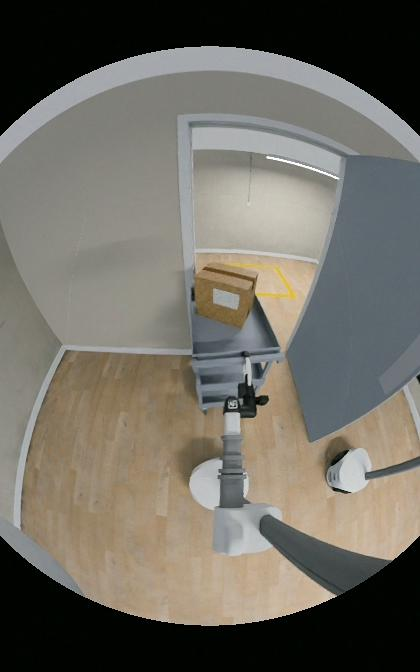

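move(
  blocking=false,
  r1={"base":{"translate_m":0.03,"strafe_m":0.07},"pace":"slow"},
)

wait(
  seconds=3,
)

move(
  blocking=false,
  r1={"base":{"rotate_rad":-0.1},"pace":"slow"},
)

wait(
  seconds=2,
  cameras=["r1_head_camera","r1_head_left_camera"],
)

Scene clock: 759.90 s.
move: r1 moving
r1.base_odometry: x=-1.761 y=+2.412 heading=-0.251
r1.turned_by_wheels: +0.000
r1.turned_by_imu: +0.000
r1.base_tilt: forward=-1.6 right=+1.3
r1.lidar_m: 0.53 0.53 1.72 2.01 2.13 2.81 - 3.99 2.84 0.93 0.83 0.60
r1.base_status: translate_m moving; strafe_m moving
r1.joint_positions: lift_m=+0.649 arm_m=+0.175 wrist_yaw_rad=+0.001 wrist_pitch_rad=-0.010 wrist_roll_rad=+1.569 gripper_m=-0.009
r1.joint_status: not commanded
r1.measured_speeds: translate_m=+0.019 strafe_m=+0.045 rotate_rad=+0.000 lift_m=+0.000 arm_m=+0.000 wrist_yaw_rad=+0.000 wrist_pitch_rad=+0.000 wrist_roll_rad=+0.000
r1.motor_effort: lift_m=+13(13) arm_m=+4(4) wheel_0=-4(6) wheel_1=+7(9) wheel_2=-3(5)
r1.servo_current: wrist_yaw_rad=52(52) wrist_pitch_rad=72(72) wrist_roll_rad=39(59) gripper_m=52(59)
r1.contact_limits: arm_m 0
r1.hand_pose: x=+0.6343 y=-0.0873 z=+0.8297 quat_wxyz=(+0.708, +0.706, -0.003, +0.004) (m; r1's base frame)
r1.wrist_depth_mm: - - - 254 258 258 258 / - - - 250 250 1863 1281 / - - - 246 244 - - / - - 585 240 239 - - / - 473 469 236 236 - - / - - 185 185 229 - - / - 150 525 171 164 - -
r2: as last shown
r2.base_tilt: forward=-0.6 right=+0.1
r2.lidar_m: 1.38 0.48 1.08 0.95 3.28 4.27 - 2.40 1.61 1.54 1.56 1.49
r2.motor_effort: lift_m=+21(21) arm_m=+6(6) wheel_0=+12(12) wheel_1=-6(6) wheel_2=-1(1)
r2.servo_current: wrist_yaw_rad=52(65) wrist_pitch_rad=39(46) wrist_roll_rad=52(52) gripper_m=104(111)
r2.wrist_depth_mm: - - 242 162 238 237 235 / - - 243 163 241 237 236 / - - 246 164 241 239 237 / - - 247 165 242 240 238 / - - 249 167 245 242 240 / - - 185 166 182 243 241 / - - 252 - 247 243 242
pictures: none

Scene clock: 761.43 s.
earlier move: r1 done
r1.base_odometry: x=-1.722 y=+2.462 heading=-0.253
r1.turned_by_wheels: -0.001
r1.turned_by_imu: -0.001
r1.base_tilt: forward=-1.6 right=+1.3
r1.lidar_m: 0.55 1.26 1.67 1.97 2.02 2.73 - 4.08 1.17 0.99 0.88 0.59
r1.base_status: done
r1.joint_positions: lift_m=+0.649 arm_m=+0.175 wrist_yaw_rad=-0.007 wrist_pitch_rad=-0.010 wrist_roll_rad=+1.569 gripper_m=-0.009
r1.joint_status: not commanded
r1.measured_speeds: all 0
r1.motor_effort: lift_m=+13(13) arm_m=+4(4) wheel_0=-11(11) wheel_1=+2(9) wheel_2=-11(11)
r1.servo_current: wrist_yaw_rad=59(72) wrist_pitch_rad=65(72) wrist_roll_rad=39(59) gripper_m=46(59)
r1.contact_limits: arm_m 0
r1.hand_pose: x=+0.6337 y=-0.0893 z=+0.8297 quat_wxyz=(+0.708, +0.706, -0.006, +0.001) (m; r1's base frame)
r1.wrist_depth_mm: - - - 254 263 262 265 / - - - 250 252 1863 1281 / - - - 245 246 - - / - - 591 241 240 - - / - 477 466 235 236 - - / - - 182 187 229 - - / - 151 525 151 163 - -
r2.base_odometry: x=-2.171 y=-2.248 heading=-2.158
r2.turned_by_wheels: +0.000
r2.turned_by_imu: +0.000
r2.base_tilt: forward=-0.7 right=+0.0
r2.lidar_m: 1.37 0.46 1.14 1.01 3.30 4.23 - 2.39 1.66 1.54 1.58 1.49
r2.base_status: not commanded
r2.joint_positions: lift_m=+0.850 arm_m=+0.205 wrist_yaw_rad=+1.673 wrist_pitch_rad=+0.002 wrist_roll_rad=+0.000 gripper_m=-0.029
r2.joint_status: not commanded
r2.measured_speeds: all 0
r2.motor_effort: lift_m=+21(21) arm_m=+5(6) wheel_0=+12(12) wheel_1=-6(6) wheel_2=-1(1)
r2.servo_current: wrist_yaw_rad=59(72) wrist_pitch_rad=39(46) wrist_roll_rad=52(65) gripper_m=111(117)
r2.hand_pose: x=+0.4334 y=+0.2958 z=+1.0275 quat_wxyz=(+0.670, -0.001, +0.001, +0.742) (m; r2's base frame)
r2.wrist_depth_mm: - - 243 162 238 237 235 / - - 243 163 238 237 236 / - - 244 164 241 239 237 / - - 248 165 244 240 239 / - - 249 167 244 243 240 / - - 185 166 181 243 241 / - - 252 - 247 243 244
wait: 1.53 of 3 s (r1 has come to rest)
pictures: none

Scene clock: 761.93 s.
move: r1 moving
r1.base_odometry: x=-1.722 y=+2.462 heading=-0.341
r1.turned_by_wheels: -0.089
r1.turned_by_imu: -0.089
r1.base_tilt: forward=-1.6 right=+1.3
r1.lidar_m: 0.53 0.55 1.55 1.97 2.00 2.53 - 4.50 3.00 1.01 0.89 0.63
r1.base_status: rotate_rad moving
r1.joint_positions: lift_m=+0.649 arm_m=+0.175 wrist_yaw_rad=+0.006 wrist_pitch_rad=-0.010 wrist_roll_rad=+1.569 gripper_m=-0.009
r1.joint_status: not commanded
r1.measured_speeds: translate_m=-0.001 strafe_m=-0.001 rotate_rad=-0.156 lift_m=+0.000 arm_m=+0.000 wrist_yaw_rad=+0.001 wrist_pitch_rad=+0.000 wrist_roll_rad=+0.000
r1.motor_effort: lift_m=+12(13) arm_m=+4(4) wheel_0=+12(12) wheel_1=+6(7) wheel_2=+10(10)
r1.servo_current: wrist_yaw_rad=39(65) wrist_pitch_rad=59(65) wrist_roll_rad=72(72) gripper_m=52(59)
r1.contact_limits: arm_m 0
r1.hand_pose: x=+0.6348 y=-0.0857 z=+0.8297 quat_wxyz=(+0.708, +0.706, -0.002, +0.006) (m; r1's base frame)
r1.wrist_depth_mm: - - - 223 266 265 264 / - - - 255 256 1808 1281 / - - - 250 249 - - / - - 621 243 244 - - / - 480 469 236 238 - - / - 508 186 185 231 - - / - 156 183 172 163 - -
r2: as last shown
r2.base_tilt: forward=-0.6 right=+0.0
r2.lidar_m: 1.37 0.47 1.14 0.99 3.29 4.25 - 2.34 1.63 1.55 1.59 1.48
r2.motor_effort: lift_m=+21(21) arm_m=+5(6) wheel_0=+11(12) wheel_1=-6(6) wheel_2=-1(1)
r2.servo_current: wrist_yaw_rad=59(72) wrist_pitch_rad=39(46) wrist_roll_rad=33(52) gripper_m=111(117)
r2.wrist_depth_mm: - - 244 162 238 237 235 / - - 245 163 239 238 236 / - - 246 164 242 238 238 / - - 247 165 243 240 239 / - - 248 167 245 241 240 / - - 185 166 181 243 241 / - - 252 - 246 243 243
pictures: none

Scene clock: 762.40 s.
earlier move: r1 done
r1.base_odometry: x=-1.722 y=+2.462 heading=-0.352
r1.turned_by_wheels: -0.011
r1.turned_by_imu: -0.011
r1.base_tilt: forward=-1.6 right=+1.3
r1.lidar_m: 0.54 0.52 1.53 1.95 2.03 2.51 - 4.57 3.01 0.97 0.89 0.62
r1.base_status: done
r1.joint_positions: lift_m=+0.649 arm_m=+0.175 wrist_yaw_rad=+0.003 wrist_pitch_rad=-0.010 wrist_roll_rad=+1.569 gripper_m=-0.009
r1.joint_status: not commanded
r1.measured_speeds: all 0
r1.motor_effort: lift_m=+13(13) arm_m=+4(4) wheel_0=+4(12) wheel_1=+2(7) wheel_2=+2(10)
r1.servo_current: wrist_yaw_rad=59(65) wrist_pitch_rad=65(65) wrist_roll_rad=46(72) gripper_m=52(59)
r1.contact_limits: arm_m 0
r1.hand_pose: x=+0.6345 y=-0.0866 z=+0.8297 quat_wxyz=(+0.708, +0.706, -0.003, +0.005) (m; r1's base frame)
r1.wrist_depth_mm: - - - - 279 277 276 / - - - 260 267 1618 1182 / - - - 255 256 1808 - / - - - 247 247 - - / - 559 488 237 239 - - / - 480 183 184 229 - - / - 157 500 171 155 - -
r2.base_odometry: x=-2.171 y=-2.248 heading=-2.158
r2.turned_by_wheels: +0.000
r2.turned_by_imu: +0.000
r2.base_tilt: forward=-0.7 right=+0.0
r2.lidar_m: 1.40 0.47 1.13 1.01 3.30 4.26 - 2.41 1.66 1.54 1.60 1.48
r2.base_status: not commanded
r2.joint_positions: lift_m=+0.850 arm_m=+0.205 wrist_yaw_rad=+1.673 wrist_pitch_rad=+0.002 wrist_roll_rad=+0.000 gripper_m=-0.029
r2.joint_status: not commanded
r2.measured_speeds: all 0
r2.motor_effort: lift_m=+21(21) arm_m=+5(6) wheel_0=+12(12) wheel_1=-6(6) wheel_2=-1(1)
r2.servo_current: wrist_yaw_rad=65(72) wrist_pitch_rad=39(46) wrist_roll_rad=39(52) gripper_m=117(117)
r2.hand_pose: x=+0.4334 y=+0.2958 z=+1.0275 quat_wxyz=(+0.670, -0.001, +0.001, +0.742) (m; r2's base frame)
r2.wrist_depth_mm: - - 243 162 238 236 236 / - - 244 163 239 237 236 / - - 245 164 241 239 237 / - - 246 164 242 240 239 / - - 249 167 244 242 239 / - - 185 167 181 242 242 / - - 250 - 247 243 242
wait: 0.47 of 2 s (r1 has come to rest)
pictures: r1_head_camera, r1_head_left_camera
Images, in order (width x height): r1_head_camera 420x560, r1_head_left_camera 420x672.

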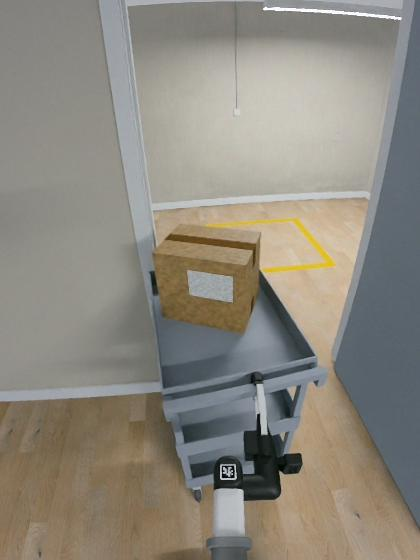

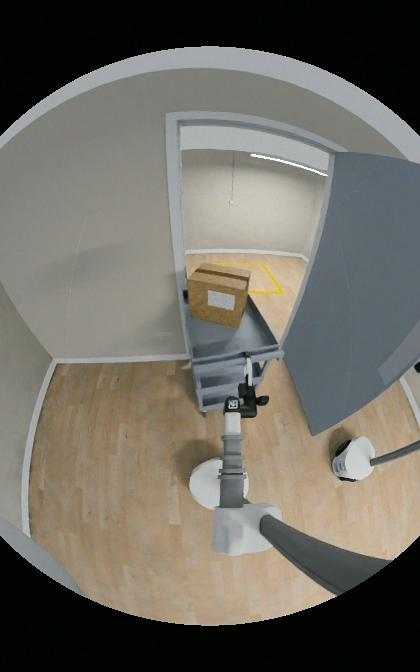

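move(
  blocking=false,
  r1={"base":{"translate_m":0.0,"strafe_m":0.1},"pace":"slow"},
)

wait(
  seconds=4,
  cameras=["r1_head_camera","r1_head_left_camera"],
)

Scene clock: 768.70 s.
move: r1 moving
r1.base_odometry: x=-1.717 y=+2.476 heading=-0.352
r1.turned_by_wheels: +0.000
r1.turned_by_imu: -0.001
r1.base_tilt: forward=-1.6 right=+1.3
r1.lidar_m: 0.50 0.54 1.57 1.94 1.98 2.51 - 4.62 3.03 1.00 0.89 0.62
r1.base_status: translate_m moving; strafe_m moving
r1.joint_positions: lift_m=+0.649 arm_m=+0.175 wrist_yaw_rad=+0.003 wrist_pitch_rad=-0.010 wrist_roll_rad=+1.569 gripper_m=-0.009
r1.joint_status: not commanded
r1.measured_speeds: translate_m=+0.000 strafe_m=+0.056 rotate_rad=+0.002 lift_m=+0.000 arm_m=+0.000 wrist_yaw_rad=+0.000 wrist_pitch_rad=+0.000 wrist_roll_rad=+0.000
r1.motor_effort: lift_m=+13(13) arm_m=+3(4) wheel_0=-6(10) wheel_1=+5(8) wheel_2=-1(2)
r1.servo_current: wrist_yaw_rad=39(65) wrist_pitch_rad=65(72) wrist_roll_rad=39(65) gripper_m=52(59)
r1.contact_limits: arm_m 0
r1.hand_pose: x=+0.6345 y=-0.0866 z=+0.8297 quat_wxyz=(+0.708, +0.706, -0.003, +0.005) (m; r1's base frame)
r1.wrist_depth_mm: - - - - 283 1576 1118 / - - - - 279 1661 1182 / - - - 259 263 1808 - / - - - 249 249 1921 - / - - 504 238 242 - - / - 480 183 186 230 - - / - 156 496 181 163 - -
r2: as last shown
r2.lidar_m: 1.39 0.48 1.11 1.02 3.26 4.26 - 2.38 1.64 1.54 1.58 1.48
r2.motor_effort: lift_m=+21(21) arm_m=+5(6) wheel_0=+11(12) wheel_1=-6(6) wheel_2=-1(1)
r2.servo_current: wrist_yaw_rad=52(59) wrist_pitch_rad=39(39) wrist_roll_rad=46(65) gripper_m=111(117)
r2.wrist_depth_mm: - - 244 162 237 237 234 / - - 245 163 239 237 236 / - - 246 164 241 239 238 / - - 247 165 242 240 239 / - - 248 167 244 242 240 / - - 185 166 181 243 241 / - - 250 - 247 243 243
pictures: none

Scene clock: 770.33 s.
earlier move: r1 done
r1.base_odometry: x=-1.688 y=+2.556 heading=-0.354
r1.turned_by_wheels: -0.002
r1.turned_by_imu: -0.007
r1.base_tilt: forward=-1.7 right=+1.3
r1.lidar_m: 0.52 1.20 1.55 1.87 1.90 2.36 - 4.65 3.13 1.10 0.98 0.61
r1.base_status: done
r1.joint_positions: lift_m=+0.649 arm_m=+0.175 wrist_yaw_rad=-0.014 wrist_pitch_rad=-0.010 wrist_roll_rad=+1.569 gripper_m=-0.009
r1.joint_status: not commanded
r1.measured_speeds: all 0
r1.motor_effort: lift_m=+13(13) arm_m=+2(4) wheel_0=-13(16) wheel_1=+1(8) wheel_2=-13(13)
r1.servo_current: wrist_yaw_rad=78(91) wrist_pitch_rad=59(72) wrist_roll_rad=46(72) gripper_m=52(59)
r1.contact_limits: arm_m 0
r1.hand_pose: x=+0.6330 y=-0.0915 z=+0.8297 quat_wxyz=(+0.708, +0.706, -0.009, -0.001) (m; r1's base frame)
r1.wrist_depth_mm: - - - - 276 277 276 / - - - 260 264 1708 1255 / - - - 251 255 1863 - / - - - 243 243 842 - / - 512 469 235 236 - - / - 484 182 191 182 - - / - 159 500 220 218 - -
r2.base_odometry: x=-2.171 y=-2.248 heading=-2.158
r2.turned_by_wheels: +0.000
r2.turned_by_imu: +0.000
r2.base_tilt: forward=-0.7 right=+0.0
r2.lidar_m: 1.39 0.48 1.16 1.11 3.26 4.26 - 2.36 1.67 1.54 1.56 1.48
r2.base_status: not commanded
r2.joint_positions: lift_m=+0.850 arm_m=+0.205 wrist_yaw_rad=+1.673 wrist_pitch_rad=+0.002 wrist_roll_rad=+0.000 gripper_m=-0.029
r2.joint_status: not commanded
r2.measured_speeds: all 0
r2.motor_effort: lift_m=+21(21) arm_m=+6(6) wheel_0=+11(12) wheel_1=-6(6) wheel_2=-1(1)
r2.servo_current: wrist_yaw_rad=52(65) wrist_pitch_rad=39(46) wrist_roll_rad=46(65) gripper_m=111(117)
r2.hand_pose: x=+0.4334 y=+0.2958 z=+1.0275 quat_wxyz=(+0.670, -0.001, +0.001, +0.742) (m; r2's base frame)
r2.wrist_depth_mm: - - 243 162 238 237 235 / - - 244 163 240 237 236 / - - 245 164 240 240 238 / - - 246 165 242 241 238 / - - 248 167 243 242 240 / - - 184 166 181 243 242 / - - 251 - 246 243 243
wait: 1.63 of 4 s (r1 has come to rest)
pictures: r1_head_camera, r1_head_left_camera
Images, in order (width x height): r1_head_camera 420x560, r1_head_left_camera 420x672.

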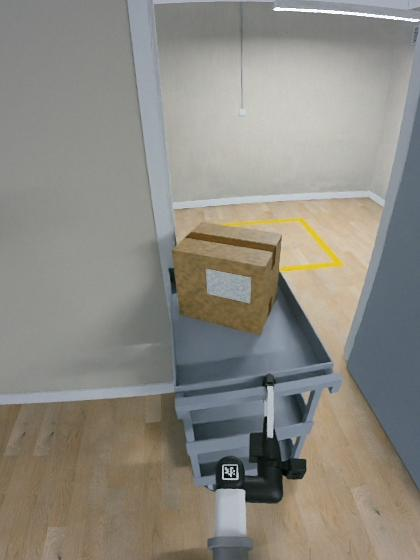

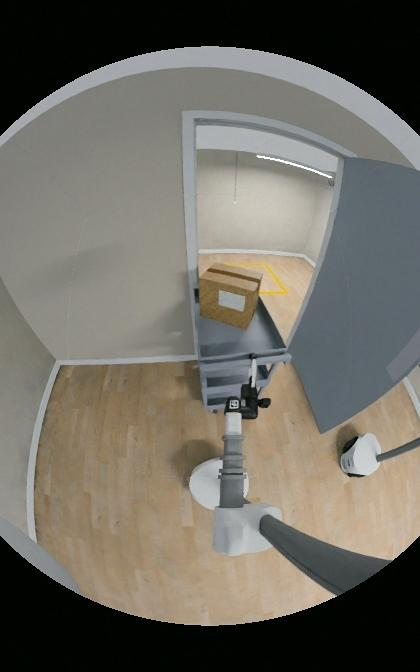

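move(
  blocking=false,
  r1={"base":{"translate_m":0.15,"strafe_m":-0.02},"pace":"slow","contact_limits":{"translate_m":0.3}},
)

wait(
  seconds=4,
  cameras=["r1_head_camera","r1_head_left_camera"],
)

Scene clock: 776.10 s.
move: r1 contact_stop
r1.base_odometry: x=-1.680 y=+2.551 heading=-0.365
r1.turned_by_wheels: -0.011
r1.turned_by_imu: -0.024
r1.base_tilt: forward=-1.6 right=+1.3
r1.lidar_m: 0.51 1.21 1.49 1.87 1.89 2.33 - 4.67 3.15 1.10 0.96 0.62
r1.base_status: translate_m contact_stop; strafe_m contact_stop
r1.joint_positions: lift_m=+0.649 arm_m=+0.175 wrist_yaw_rad=-0.015 wrist_pitch_rad=-0.010 wrist_roll_rad=+1.569 gripper_m=-0.009
r1.joint_status: not commanded
r1.measured_speeds: translate_m=-0.007 strafe_m=-0.024 rotate_rad=-0.209 lift_m=+0.000 arm_m=+0.000 wrist_yaw_rad=+0.000 wrist_pitch_rad=+0.000 wrist_roll_rad=+0.000
r1.on_its_own: the wheels are slack since a contact_stop
r1.motor_effort: lift_m=+13(13) arm_m=+5(5) wheel_0=+0(12) wheel_1=+3(3) wheel_2=-12(25)
r1.servo_current: wrist_yaw_rad=85(98) wrist_pitch_rad=59(65) wrist_roll_rad=39(59) gripper_m=46(52)
r1.contact_limits: arm_m 0; translate_m 0.3
r1.hand_pose: x=+0.6328 y=-0.0919 z=+0.8297 quat_wxyz=(+0.708, +0.706, -0.009, -0.002) (m; r1's base frame)
r1.wrist_depth_mm: - - - - 278 279 279 / - - - 260 286 1661 1281 / - - - 253 255 1863 - / - - - 242 245 831 - / - 574 496 233 234 - - / - 469 181 195 181 - - / - 155 484 216 177 - -
r2: as last shown
r2.base_tilt: forward=-0.6 right=+0.0
r2.lidar_m: 1.38 0.47 1.16 1.10 3.28 4.28 - 2.35 1.65 1.56 1.60 1.49
r2.servo_current: wrist_yaw_rad=52(65) wrist_pitch_rad=46(46) wrist_roll_rad=46(59) gripper_m=117(117)
r2.wrist_depth_mm: - - 242 162 239 237 236 / - - 244 163 239 237 236 / - - 246 164 241 239 237 / - - 247 165 242 240 238 / - - 248 167 244 242 239 / - - 185 166 181 243 242 / - - 251 - 246 244 243
pictures: none

not run: a stop that you did not command came earlier in this reply.

move(
  blocking=false,
  r1={"base":{"translate_m":-0.15,"strafe_m":-0.05},"pace":"slow"},
)

wait(
  seconds=4,
  cameras=["r1_head_camera","r1_head_left_camera","r1_wrist_camera"],
)

Scene clock: 780.97 s.
earlier move: r1 contact_stop
move: r1 moving
r1.base_odometry: x=-1.694 y=+2.548 heading=-0.393
r1.turned_by_wheels: -0.029
r1.turned_by_imu: -0.029
r1.base_tilt: forward=-1.6 right=+1.2
r1.lidar_m: 0.53 0.53 1.48 1.89 1.88 2.30 - 4.64 3.20 1.06 0.98 0.62
r1.base_status: earlier translate_m contact_stop (by the wheels' count: +0.009 of +0.150); earlier strafe_m contact_stop (by the wheels' count: -0.006 of -0.020); translate_m moving; strafe_m moving
r1.joint_positions: lift_m=+0.649 arm_m=+0.175 wrist_yaw_rad=-0.001 wrist_pitch_rad=-0.011 wrist_roll_rad=+1.569 gripper_m=-0.009
r1.joint_status: not commanded
r1.measured_speeds: translate_m=-0.048 strafe_m=-0.015 rotate_rad=+0.004 lift_m=+0.000 arm_m=+0.000 wrist_yaw_rad=+0.021 wrist_pitch_rad=-0.002 wrist_roll_rad=+0.000
r1.motor_effort: lift_m=+13(13) arm_m=+1(5) wheel_0=-7(8) wheel_1=-5(7) wheel_2=+9(9)
r1.servo_current: wrist_yaw_rad=39(65) wrist_pitch_rad=65(65) wrist_roll_rad=59(59) gripper_m=46(52)
r1.contact_limits: arm_m 0
r1.hand_pose: x=+0.6342 y=-0.0878 z=+0.8298 quat_wxyz=(+0.708, +0.706, -0.004, +0.003) (m; r1's base frame)
r1.wrist_depth_mm: - - - - 276 278 276 / - - - 262 270 1756 1281 / - - - 255 256 1863 - / - - - 246 248 - - / - 554 477 237 239 - - / - 496 183 185 181 - - / - 155 508 172 163 - -
r2: as last shown
r2.base_tilt: forward=-0.7 right=+0.0
r2.lidar_m: 1.38 0.46 1.16 1.10 3.30 4.26 - 2.38 1.65 1.53 1.59 1.50
r2.motor_effort: lift_m=+21(21) arm_m=+5(6) wheel_0=+12(12) wheel_1=-6(6) wheel_2=-1(1)
r2.servo_current: wrist_yaw_rad=52(65) wrist_pitch_rad=46(46) wrist_roll_rad=52(52) gripper_m=104(117)
r2.wrist_depth_mm: - - 244 162 238 237 236 / - - 245 163 240 237 236 / - - 245 165 241 239 237 / - - 247 164 243 241 238 / - - 249 167 243 242 240 / - - 185 166 181 243 241 / - - 251 - 247 243 244
pictures: none

Scene clock: 783.27 s.
earlier move: r1 done
r1.base_odometry: x=-1.839 y=+2.558 heading=-0.393
r1.turned_by_wheels: +0.001
r1.turned_by_imu: +0.001
r1.base_tilt: forward=-1.6 right=+1.3
r1.lidar_m: 0.53 0.54 1.63 1.91 1.90 2.32 - 4.47 3.14 1.05 0.99 0.62
r1.base_status: done
r1.joint_positions: lift_m=+0.649 arm_m=+0.175 wrist_yaw_rad=+0.004 wrist_pitch_rad=-0.011 wrist_roll_rad=+1.569 gripper_m=-0.009
r1.joint_status: not commanded
r1.measured_speeds: all 0
r1.motor_effort: lift_m=+13(13) arm_m=-4(5) wheel_0=+1(8) wheel_1=-2(9) wheel_2=+5(12)
r1.servo_current: wrist_yaw_rad=52(72) wrist_pitch_rad=65(72) wrist_roll_rad=46(72) gripper_m=52(52)
r1.contact_limits: arm_m 0
r1.hand_pose: x=+0.6347 y=-0.0862 z=+0.8298 quat_wxyz=(+0.708, +0.706, -0.002, +0.005) (m; r1's base frame)
r1.wrist_depth_mm: - - - 263 268 271 268 / - - - 258 260 1756 1281 / - - - 252 252 - - / - - 640 245 245 866 - / - 492 469 237 239 - - / - 508 186 185 231 - - / - 155 521 172 162 - -
r2.base_odometry: x=-2.171 y=-2.248 heading=-2.158
r2.turned_by_wheels: +0.000
r2.turned_by_imu: +0.000
r2.base_tilt: forward=-0.7 right=+0.0
r2.lidar_m: 1.39 0.46 1.08 1.06 3.27 4.27 - 2.36 1.64 1.54 1.59 1.49
r2.base_status: not commanded
r2.joint_positions: lift_m=+0.850 arm_m=+0.205 wrist_yaw_rad=+1.673 wrist_pitch_rad=+0.002 wrist_roll_rad=+0.000 gripper_m=-0.029
r2.joint_status: not commanded
r2.measured_speeds: all 0
r2.motor_effort: lift_m=+21(21) arm_m=+5(6) wheel_0=+11(12) wheel_1=-6(6) wheel_2=+0(1)
r2.servo_current: wrist_yaw_rad=52(72) wrist_pitch_rad=33(46) wrist_roll_rad=52(59) gripper_m=111(117)
r2.hand_pose: x=+0.4334 y=+0.2958 z=+1.0275 quat_wxyz=(+0.670, -0.001, +0.001, +0.742) (m; r2's base frame)
r2.wrist_depth_mm: - - 243 162 238 236 236 / - - 243 163 240 237 236 / - - 245 164 240 239 237 / - - 247 165 243 240 239 / - - 248 167 244 242 240 / - - 185 166 181 243 241 / - - 251 - 246 242 243
wait: 2.30 of 4 s (r1 has come to rest)
pictures: r1_head_camera, r1_head_left_camera, r1_wrist_camera
Images, in order (width x height): r1_head_camera 420x560, r1_head_left_camera 420x672, r1_wrist_camera 616x392.

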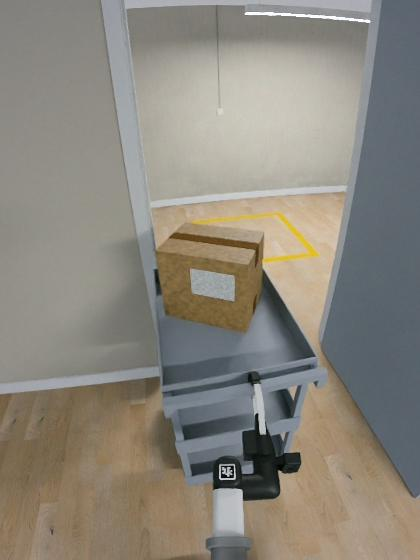

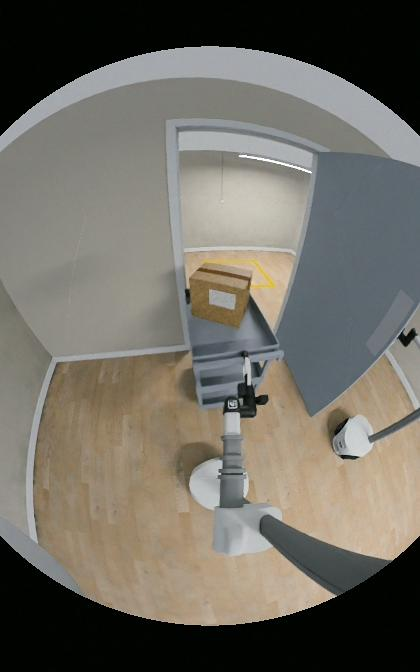

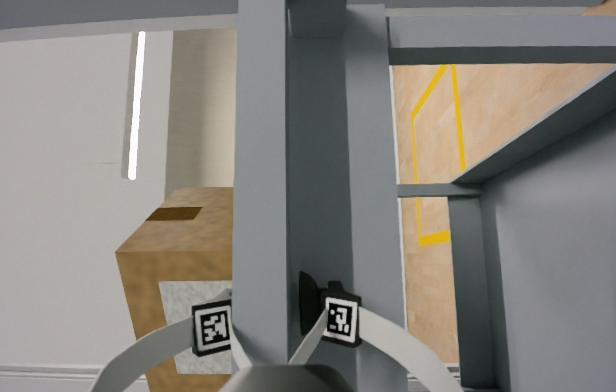

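move(
  blocking=false,
  r1={"base":{"translate_m":-0.33,"strafe_m":-0.15},"pace":"slow"},
)

wait(
  seconds=6,
  cameras=["r1_head_camera","r1_head_left_camera","r1_wrist_camera"],
)

Scene clock: 790.03 s.
move: r1 moving
r1.base_odometry: x=-1.852 y=+2.558 heading=-0.392
r1.turned_by_wheels: +0.001
r1.turned_by_imu: +0.001
r1.base_tilt: forward=-1.6 right=+1.2
r1.lidar_m: 0.53 0.55 1.66 1.90 1.91 2.34 - 4.47 3.16 1.04 1.00 0.63
r1.base_status: translate_m moving; strafe_m moving
r1.joint_positions: lift_m=+0.649 arm_m=+0.175 wrist_yaw_rad=+0.005 wrist_pitch_rad=-0.011 wrist_roll_rad=+1.569 gripper_m=-0.009
r1.joint_status: not commanded
r1.measured_speeds: translate_m=-0.049 strafe_m=-0.021 rotate_rad=-0.002 lift_m=+0.000 arm_m=+0.000 wrist_yaw_rad=+0.005 wrist_pitch_rad=+0.000 wrist_roll_rad=+0.000
r1.motor_effort: lift_m=+13(13) arm_m=-3(4) wheel_0=+3(3) wheel_1=-5(5) wheel_2=+12(12)
r1.servo_current: wrist_yaw_rad=59(59) wrist_pitch_rad=59(65) wrist_roll_rad=46(59) gripper_m=46(52)
r1.contact_limits: arm_m 0
r1.hand_pose: x=+0.6347 y=-0.0861 z=+0.8298 quat_wxyz=(+0.708, +0.706, -0.002, +0.005) (m; r1's base frame)
r1.wrist_depth_mm: - - - - 271 271 270 / - - - 259 262 1756 1255 / - - - 252 253 - - / - - 640 245 246 842 - / - 496 473 238 239 - - / - 504 186 183 230 - - / - 155 521 172 154 - -
r2: as last shown
r2.base_tilt: forward=-0.7 right=+0.1
r2.lidar_m: 1.37 0.47 1.07 1.05 3.27 4.26 - 2.38 1.65 1.54 1.59 1.46
r2.motor_effort: lift_m=+21(21) arm_m=+5(6) wheel_0=+12(12) wheel_1=-6(6) wheel_2=-1(1)
r2.servo_current: wrist_yaw_rad=52(72) wrist_pitch_rad=39(46) wrist_roll_rad=46(59) gripper_m=111(117)
r2.wrist_depth_mm: - - 243 162 239 237 235 / - - 243 163 240 238 236 / - - 245 164 241 238 238 / - - 246 165 242 241 239 / - - 248 167 244 242 240 / - - 185 167 181 243 241 / - - 251 - 246 243 243
pictures: none

Scene clock: 794.37 s.
earlier move: r1 done
r1.base_odometry: x=-2.201 y=+2.546 heading=-0.393
r1.turned_by_wheels: -0.001
r1.turned_by_imu: +0.000
r1.base_tilt: forward=-1.6 right=+1.2
r1.lidar_m: 0.45 0.48 2.08 1.98 2.01 2.42 4.13 4.13 3.07 2.74 1.00 0.69
r1.base_status: done
r1.joint_positions: lift_m=+0.649 arm_m=+0.175 wrist_yaw_rad=+0.005 wrist_pitch_rad=-0.011 wrist_roll_rad=+1.569 gripper_m=-0.009
r1.joint_status: not commanded
r1.measured_speeds: all 0
r1.motor_effort: lift_m=+13(13) arm_m=-4(4) wheel_0=-1(5) wheel_1=+0(5) wheel_2=+3(13)
r1.servo_current: wrist_yaw_rad=52(72) wrist_pitch_rad=59(72) wrist_roll_rad=52(65) gripper_m=46(52)
r1.contact_limits: arm_m 0
r1.hand_pose: x=+0.6347 y=-0.0860 z=+0.8298 quat_wxyz=(+0.708, +0.706, -0.002, +0.006) (m; r1's base frame)
r1.wrist_depth_mm: - - - - - - - / - - - 267 330 1499 1182 / - - - - 324 334 334 / - - - - 286 1921 1336 / - - - 251 254 - - / - - 184 186 231 798 - / - 156 430 181 172 - -
r2.base_odometry: x=-2.171 y=-2.248 heading=-2.158
r2.turned_by_wheels: +0.000
r2.turned_by_imu: +0.001
r2.base_tilt: forward=-0.7 right=+0.1
r2.lidar_m: 1.38 0.47 0.86 0.94 0.99 4.23 - 2.36 1.64 1.55 1.59 1.49
r2.base_status: not commanded
r2.joint_positions: lift_m=+0.850 arm_m=+0.205 wrist_yaw_rad=+1.673 wrist_pitch_rad=+0.002 wrist_roll_rad=+0.000 gripper_m=-0.029
r2.joint_status: not commanded
r2.measured_speeds: all 0
r2.motor_effort: lift_m=+20(21) arm_m=+6(6) wheel_0=+11(12) wheel_1=-6(6) wheel_2=-1(1)
r2.servo_current: wrist_yaw_rad=59(72) wrist_pitch_rad=33(46) wrist_roll_rad=52(65) gripper_m=111(117)
r2.hand_pose: x=+0.4334 y=+0.2958 z=+1.0275 quat_wxyz=(+0.670, -0.001, +0.001, +0.742) (m; r2's base frame)
r2.wrist_depth_mm: - - 242 162 238 236 235 / - - 244 163 240 237 236 / - - 246 165 240 238 237 / - - 247 164 243 240 238 / - - 248 167 244 242 241 / - - 185 167 181 243 241 / - - 251 - 247 243 243
wait: 4.33 of 6 s (r1 has come to rest)
pictures: r1_head_camera, r1_head_left_camera, r1_wrist_camera
Images, in order (width x height): r1_head_camera 420x560, r1_head_left_camera 420x672, r1_wrist_camera 616x392.

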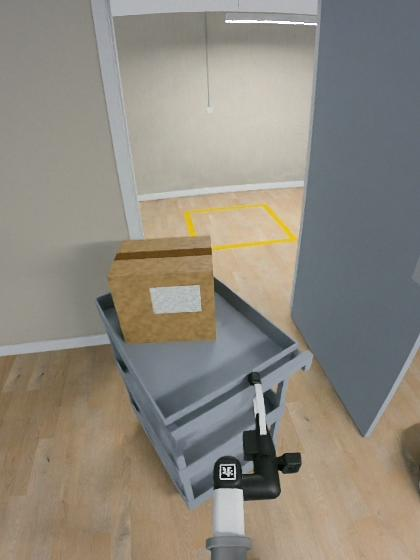

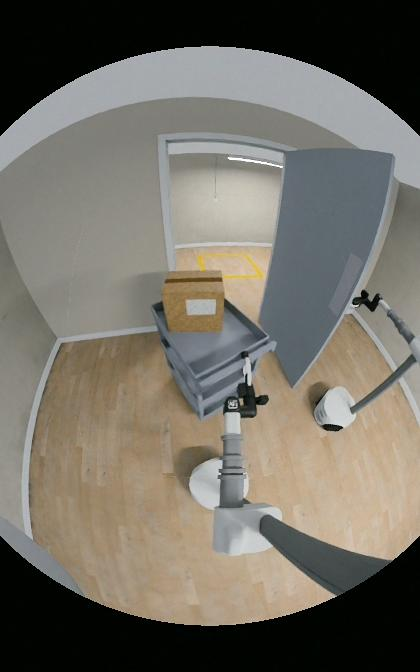

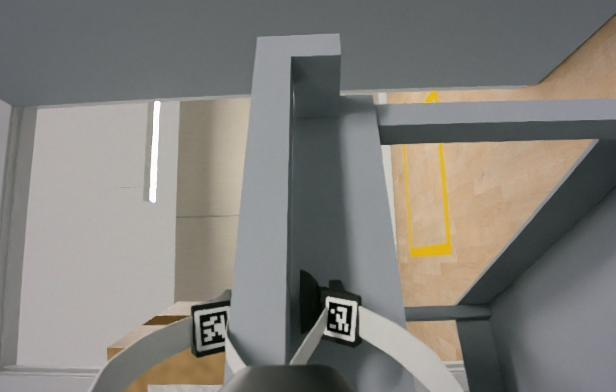

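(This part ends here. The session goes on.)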